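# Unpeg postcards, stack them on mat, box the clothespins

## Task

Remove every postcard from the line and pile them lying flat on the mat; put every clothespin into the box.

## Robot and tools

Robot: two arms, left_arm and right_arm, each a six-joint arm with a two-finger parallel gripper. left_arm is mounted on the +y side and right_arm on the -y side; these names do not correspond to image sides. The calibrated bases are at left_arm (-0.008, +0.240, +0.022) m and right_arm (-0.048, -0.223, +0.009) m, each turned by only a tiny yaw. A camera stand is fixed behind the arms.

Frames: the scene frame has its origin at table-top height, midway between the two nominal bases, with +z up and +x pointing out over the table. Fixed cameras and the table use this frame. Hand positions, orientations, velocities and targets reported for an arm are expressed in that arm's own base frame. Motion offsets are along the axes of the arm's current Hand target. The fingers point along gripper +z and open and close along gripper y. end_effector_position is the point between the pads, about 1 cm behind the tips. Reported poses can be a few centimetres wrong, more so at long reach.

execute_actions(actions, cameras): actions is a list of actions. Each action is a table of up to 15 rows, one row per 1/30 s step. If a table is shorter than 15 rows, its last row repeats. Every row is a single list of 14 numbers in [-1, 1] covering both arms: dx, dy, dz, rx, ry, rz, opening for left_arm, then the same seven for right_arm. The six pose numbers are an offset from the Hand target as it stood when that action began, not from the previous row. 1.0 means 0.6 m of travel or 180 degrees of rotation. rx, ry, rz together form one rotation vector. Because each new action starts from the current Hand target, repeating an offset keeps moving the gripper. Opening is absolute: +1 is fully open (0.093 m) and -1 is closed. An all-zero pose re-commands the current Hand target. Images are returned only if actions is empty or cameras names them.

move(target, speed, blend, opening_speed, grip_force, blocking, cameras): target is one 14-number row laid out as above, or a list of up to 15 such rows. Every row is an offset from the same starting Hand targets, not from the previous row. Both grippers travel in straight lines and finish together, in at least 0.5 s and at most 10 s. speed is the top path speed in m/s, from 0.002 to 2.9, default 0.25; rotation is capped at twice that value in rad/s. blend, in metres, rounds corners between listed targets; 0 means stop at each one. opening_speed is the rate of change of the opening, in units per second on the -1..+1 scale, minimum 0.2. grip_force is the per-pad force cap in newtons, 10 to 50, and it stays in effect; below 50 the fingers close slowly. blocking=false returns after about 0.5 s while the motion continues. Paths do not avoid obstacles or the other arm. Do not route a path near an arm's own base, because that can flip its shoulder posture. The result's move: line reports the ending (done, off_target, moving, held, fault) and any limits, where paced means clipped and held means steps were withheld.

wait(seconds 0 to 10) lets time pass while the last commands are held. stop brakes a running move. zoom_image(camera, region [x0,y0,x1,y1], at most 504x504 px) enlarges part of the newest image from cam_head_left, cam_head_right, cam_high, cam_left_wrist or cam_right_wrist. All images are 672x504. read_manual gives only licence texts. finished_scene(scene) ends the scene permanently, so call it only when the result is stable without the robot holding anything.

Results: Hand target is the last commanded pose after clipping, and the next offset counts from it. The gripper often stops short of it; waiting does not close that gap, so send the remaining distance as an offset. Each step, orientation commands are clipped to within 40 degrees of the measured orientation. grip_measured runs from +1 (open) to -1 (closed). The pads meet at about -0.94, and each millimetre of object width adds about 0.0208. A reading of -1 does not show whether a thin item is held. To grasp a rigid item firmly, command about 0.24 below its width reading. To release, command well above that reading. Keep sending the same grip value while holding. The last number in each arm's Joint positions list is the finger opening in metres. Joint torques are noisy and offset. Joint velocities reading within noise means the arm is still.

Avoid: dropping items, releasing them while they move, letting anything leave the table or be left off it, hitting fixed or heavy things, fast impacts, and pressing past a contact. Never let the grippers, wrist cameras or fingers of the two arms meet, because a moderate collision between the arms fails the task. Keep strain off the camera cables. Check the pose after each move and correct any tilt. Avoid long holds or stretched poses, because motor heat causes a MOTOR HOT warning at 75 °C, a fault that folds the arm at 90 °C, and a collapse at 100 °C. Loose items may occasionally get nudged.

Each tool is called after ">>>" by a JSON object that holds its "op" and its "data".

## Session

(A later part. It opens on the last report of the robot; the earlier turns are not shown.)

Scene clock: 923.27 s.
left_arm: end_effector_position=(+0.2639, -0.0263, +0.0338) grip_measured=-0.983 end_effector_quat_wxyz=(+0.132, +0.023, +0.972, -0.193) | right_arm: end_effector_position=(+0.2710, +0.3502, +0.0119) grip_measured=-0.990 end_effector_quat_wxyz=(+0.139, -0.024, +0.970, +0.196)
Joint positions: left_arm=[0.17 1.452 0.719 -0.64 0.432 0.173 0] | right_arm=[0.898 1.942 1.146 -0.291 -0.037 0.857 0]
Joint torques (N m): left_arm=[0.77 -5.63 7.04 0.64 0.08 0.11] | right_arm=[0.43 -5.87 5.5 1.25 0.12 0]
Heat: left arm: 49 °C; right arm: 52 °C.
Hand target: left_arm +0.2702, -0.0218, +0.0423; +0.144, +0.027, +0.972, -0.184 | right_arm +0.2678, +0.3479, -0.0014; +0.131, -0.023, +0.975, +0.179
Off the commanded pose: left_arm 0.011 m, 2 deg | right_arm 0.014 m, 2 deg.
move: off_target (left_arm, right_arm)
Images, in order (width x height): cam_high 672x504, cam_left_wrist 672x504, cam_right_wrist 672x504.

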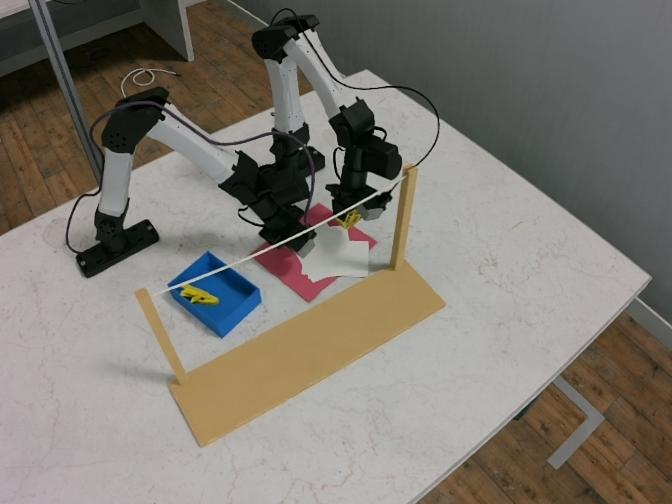

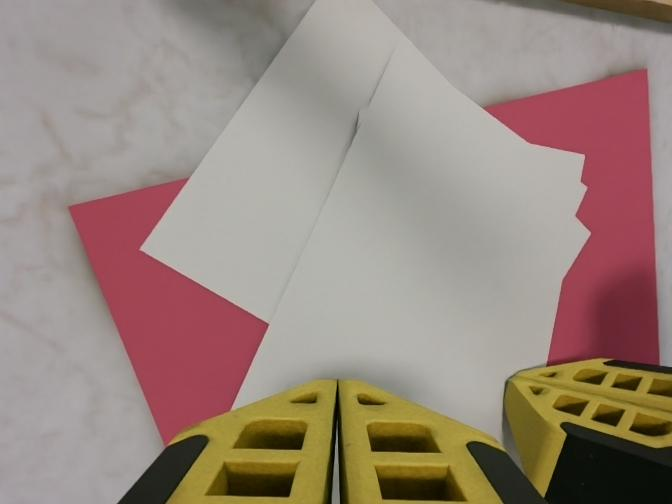

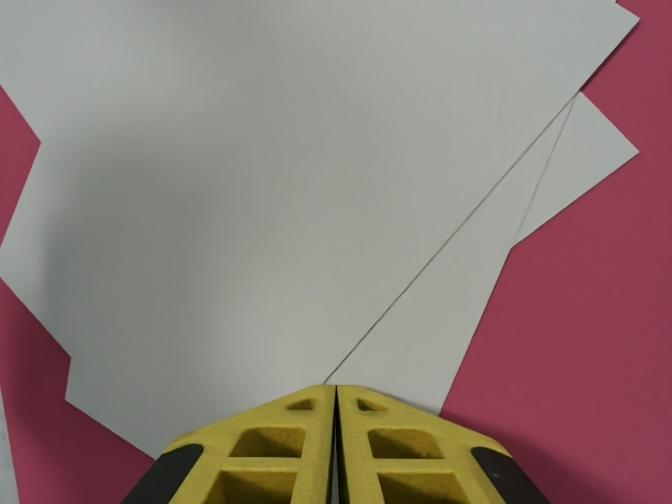

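>>> {"op": "move", "data": {"target": [[0,0,0,0,0,0,-1,0,-0.05,-0.1,0,0,0,-1],[-0.02,0.14,-0.1,0,0,0,-1,0.05,-0.25,-0.15,0,0,0,-1]], "speed": 0.25, "blend": [0.03,0], "cameras": ["cam_head_left","cam_left_wrist","cam_right_wrist"]}}

>>> {"op": "zoom_image", "data": {"camera": "cam_head_left", "region": [230, 230, 380, 360]}}

Scene clock: 931.67 s.
left_arm: end_effector_position=(+0.2683, +0.0767, +0.0638) grip_measured=-0.983 end_effector_quat_wxyz=(+0.137, +0.021, +0.974, -0.182) | right_arm: end_effector_position=(+0.2262, +0.1736, +0.0132) grip_measured=-0.990 end_effector_quat_wxyz=(+0.118, -0.021, +0.979, +0.167)
Joint positions: left_arm=[0.548 1.588 0.988 -0.934 0.458 0.583 0] | right_arm=[0.558 1.434 0.611 -0.368 -0.164 0.547 0]
Joint torques (N m): left_arm=[0.34 -4.89 7.49 0.31 0.39 0.11] | right_arm=[-0.68 -6.31 4.93 1.33 -0.28 -0.13]
Heat: left arm: 50 °C; right arm: 52 °C.
Hand target: left_arm +0.2744, +0.0784, +0.0697; +0.144, +0.027, +0.972, -0.184 | right_arm +0.2304, +0.1758, +0.0204; +0.131, -0.023, +0.975, +0.179
Off the commanded pose: left_arm 0.009 m, 1 deg | right_arm 0.009 m, 2 deg.
move: done
Images, in order (width x height): cam_head_left 672x504, cam_left_wrist 672x504, cam_right_wrist 672x504.

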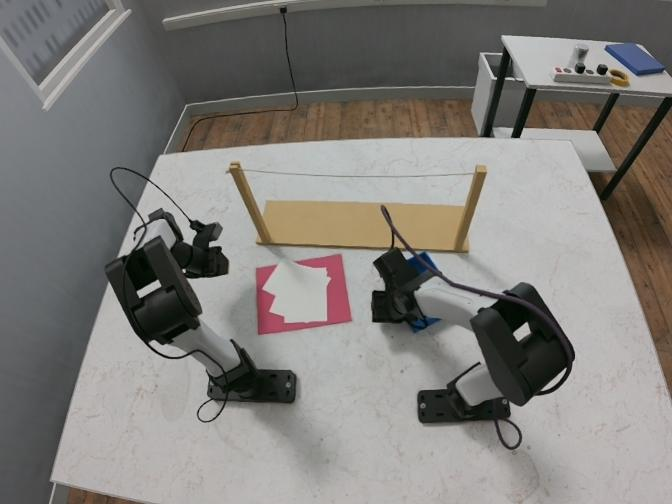

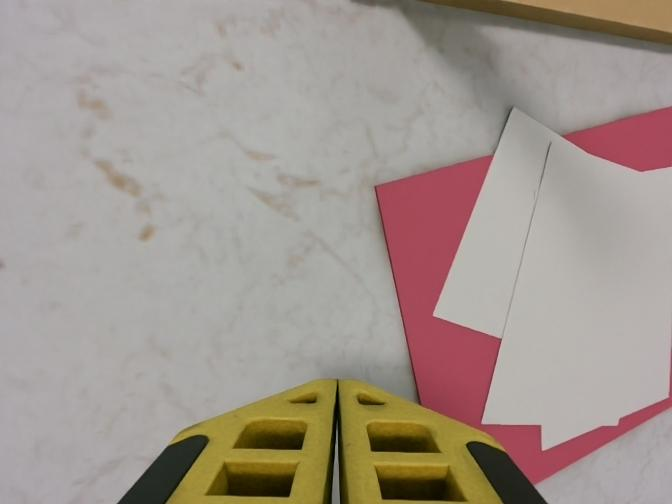

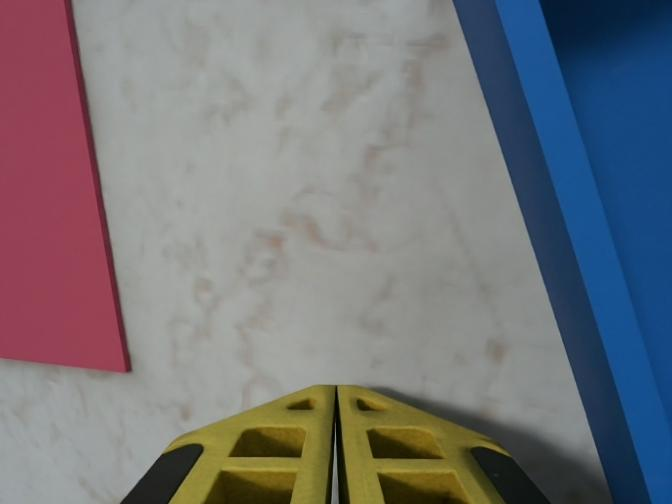

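Scaled by 3.360.

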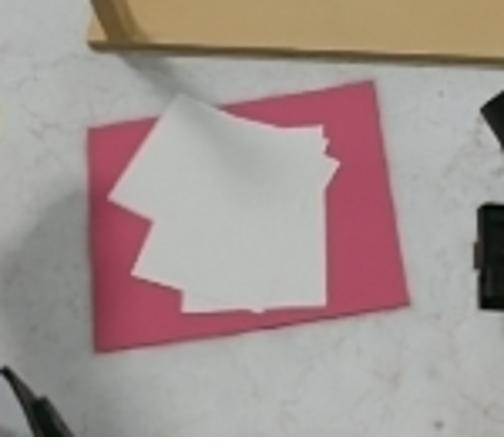

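>>> {"op": "move", "data": {"target": [[0,0,0,0,0,0,-1,-0.018,0.023,-0.06,0,0,0,-1],[0,0,0,0,0,0,-1,-0.02,0.244,0.025,0,0,0,-1],[-0.009,-0.145,0.112,0,0,0,-1,0.008,0.207,0.1215,0,0,0,-1],[0.016,-0.1135,0.196,0,0,0,-1,0.008,0.207,0.1215,0,0,0,-1],[0.042,-0.138,0.1975,0,0,0,-1,0.008,0.207,0.1215,0,0,0,-1],[0.015,-0.1715,0.107,0,0,0,-1,-0.02,0.244,0.025,0,0,0,-1],[0.015,-0.015,0.05,0,0,0,-1,-0.018,0.023,-0.06,0,0,0,-1]], "speed": [0.2,0.2,0.12,0.08,0.06,0.1,0.25], "blend": [0.02,0,0,0,0,0.02,0], "cameras": ["cam_head_left","cam_left_wrist","cam_high"]}}

>>> {"op": "zoom_image", "data": {"camera": "cam_head_left", "region": [230, 230, 380, 360]}}

Scene clock: 971.50 s.
left_arm: end_effector_position=(+0.2667, +0.0573, +0.0381) grip_measured=-0.983 end_effector_quat_wxyz=(+0.137, +0.022, +0.974, -0.181) | right_arm: end_effector_position=(+0.2296, +0.1756, +0.0551) grip_measured=-0.990 end_effector_quat_wxyz=(+0.125, -0.021, +0.977, +0.171)
Joint positions: left_arm=[0.486 1.58 0.868 -0.79 0.454 0.515 0] | right_arm=[0.558 1.346 0.723 -0.553 -0.163 0.547 0]
Joint torques (N m): left_arm=[0.43 -4.67 7.23 0.37 0.38 0.12] | right_arm=[-0.65 -5.74 5.45 1.22 -0.27 -0.11]
Heat: left arm: 53 °C; right arm: 48 °C.
Hand target: left_arm +0.2728, +0.0589, +0.0435; +0.144, +0.027, +0.972, -0.184 | right_arm +0.2306, +0.1759, +0.0604; +0.131, -0.023, +0.975, +0.179
Off the commanded pose: left_arm 0.008 m, 1 deg | right_arm 0.005 m, 1 deg.
move: done
Images, in order (width x height): cam_head_left 672x504, cam_high 672x504, cam_left_wrist 672x504.

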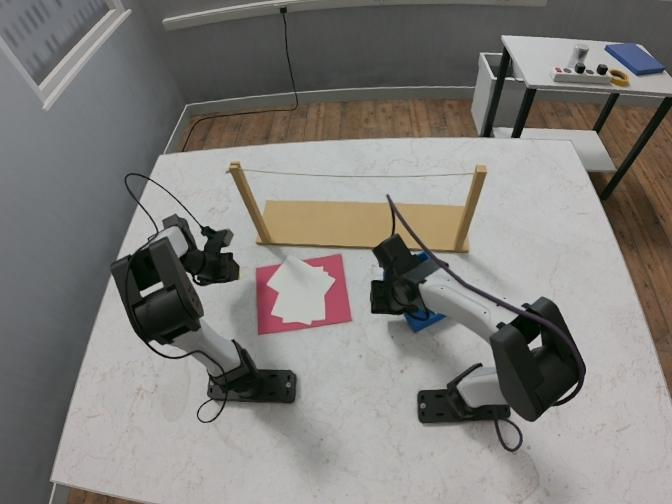

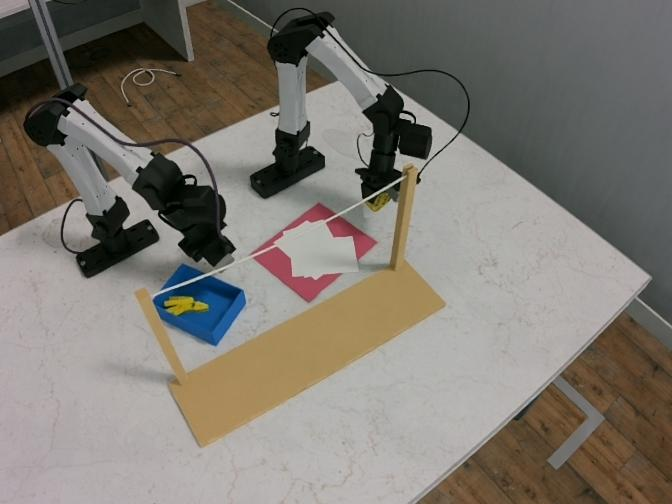

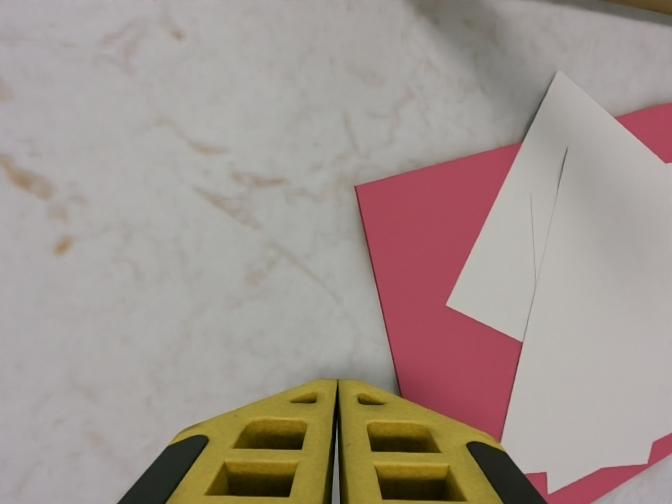

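Scaled by 3.360.

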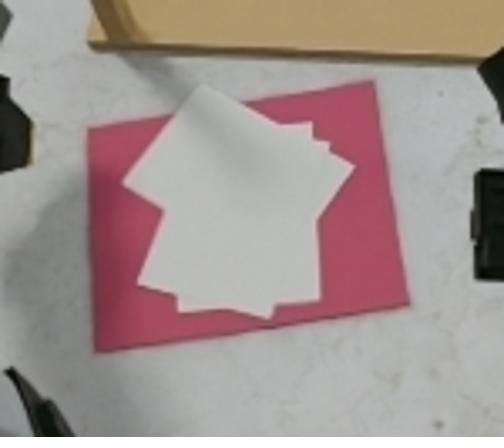

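>>> {"op": "finished_scene", "data": {"scene": 2}}

The scene is finished: the task was done.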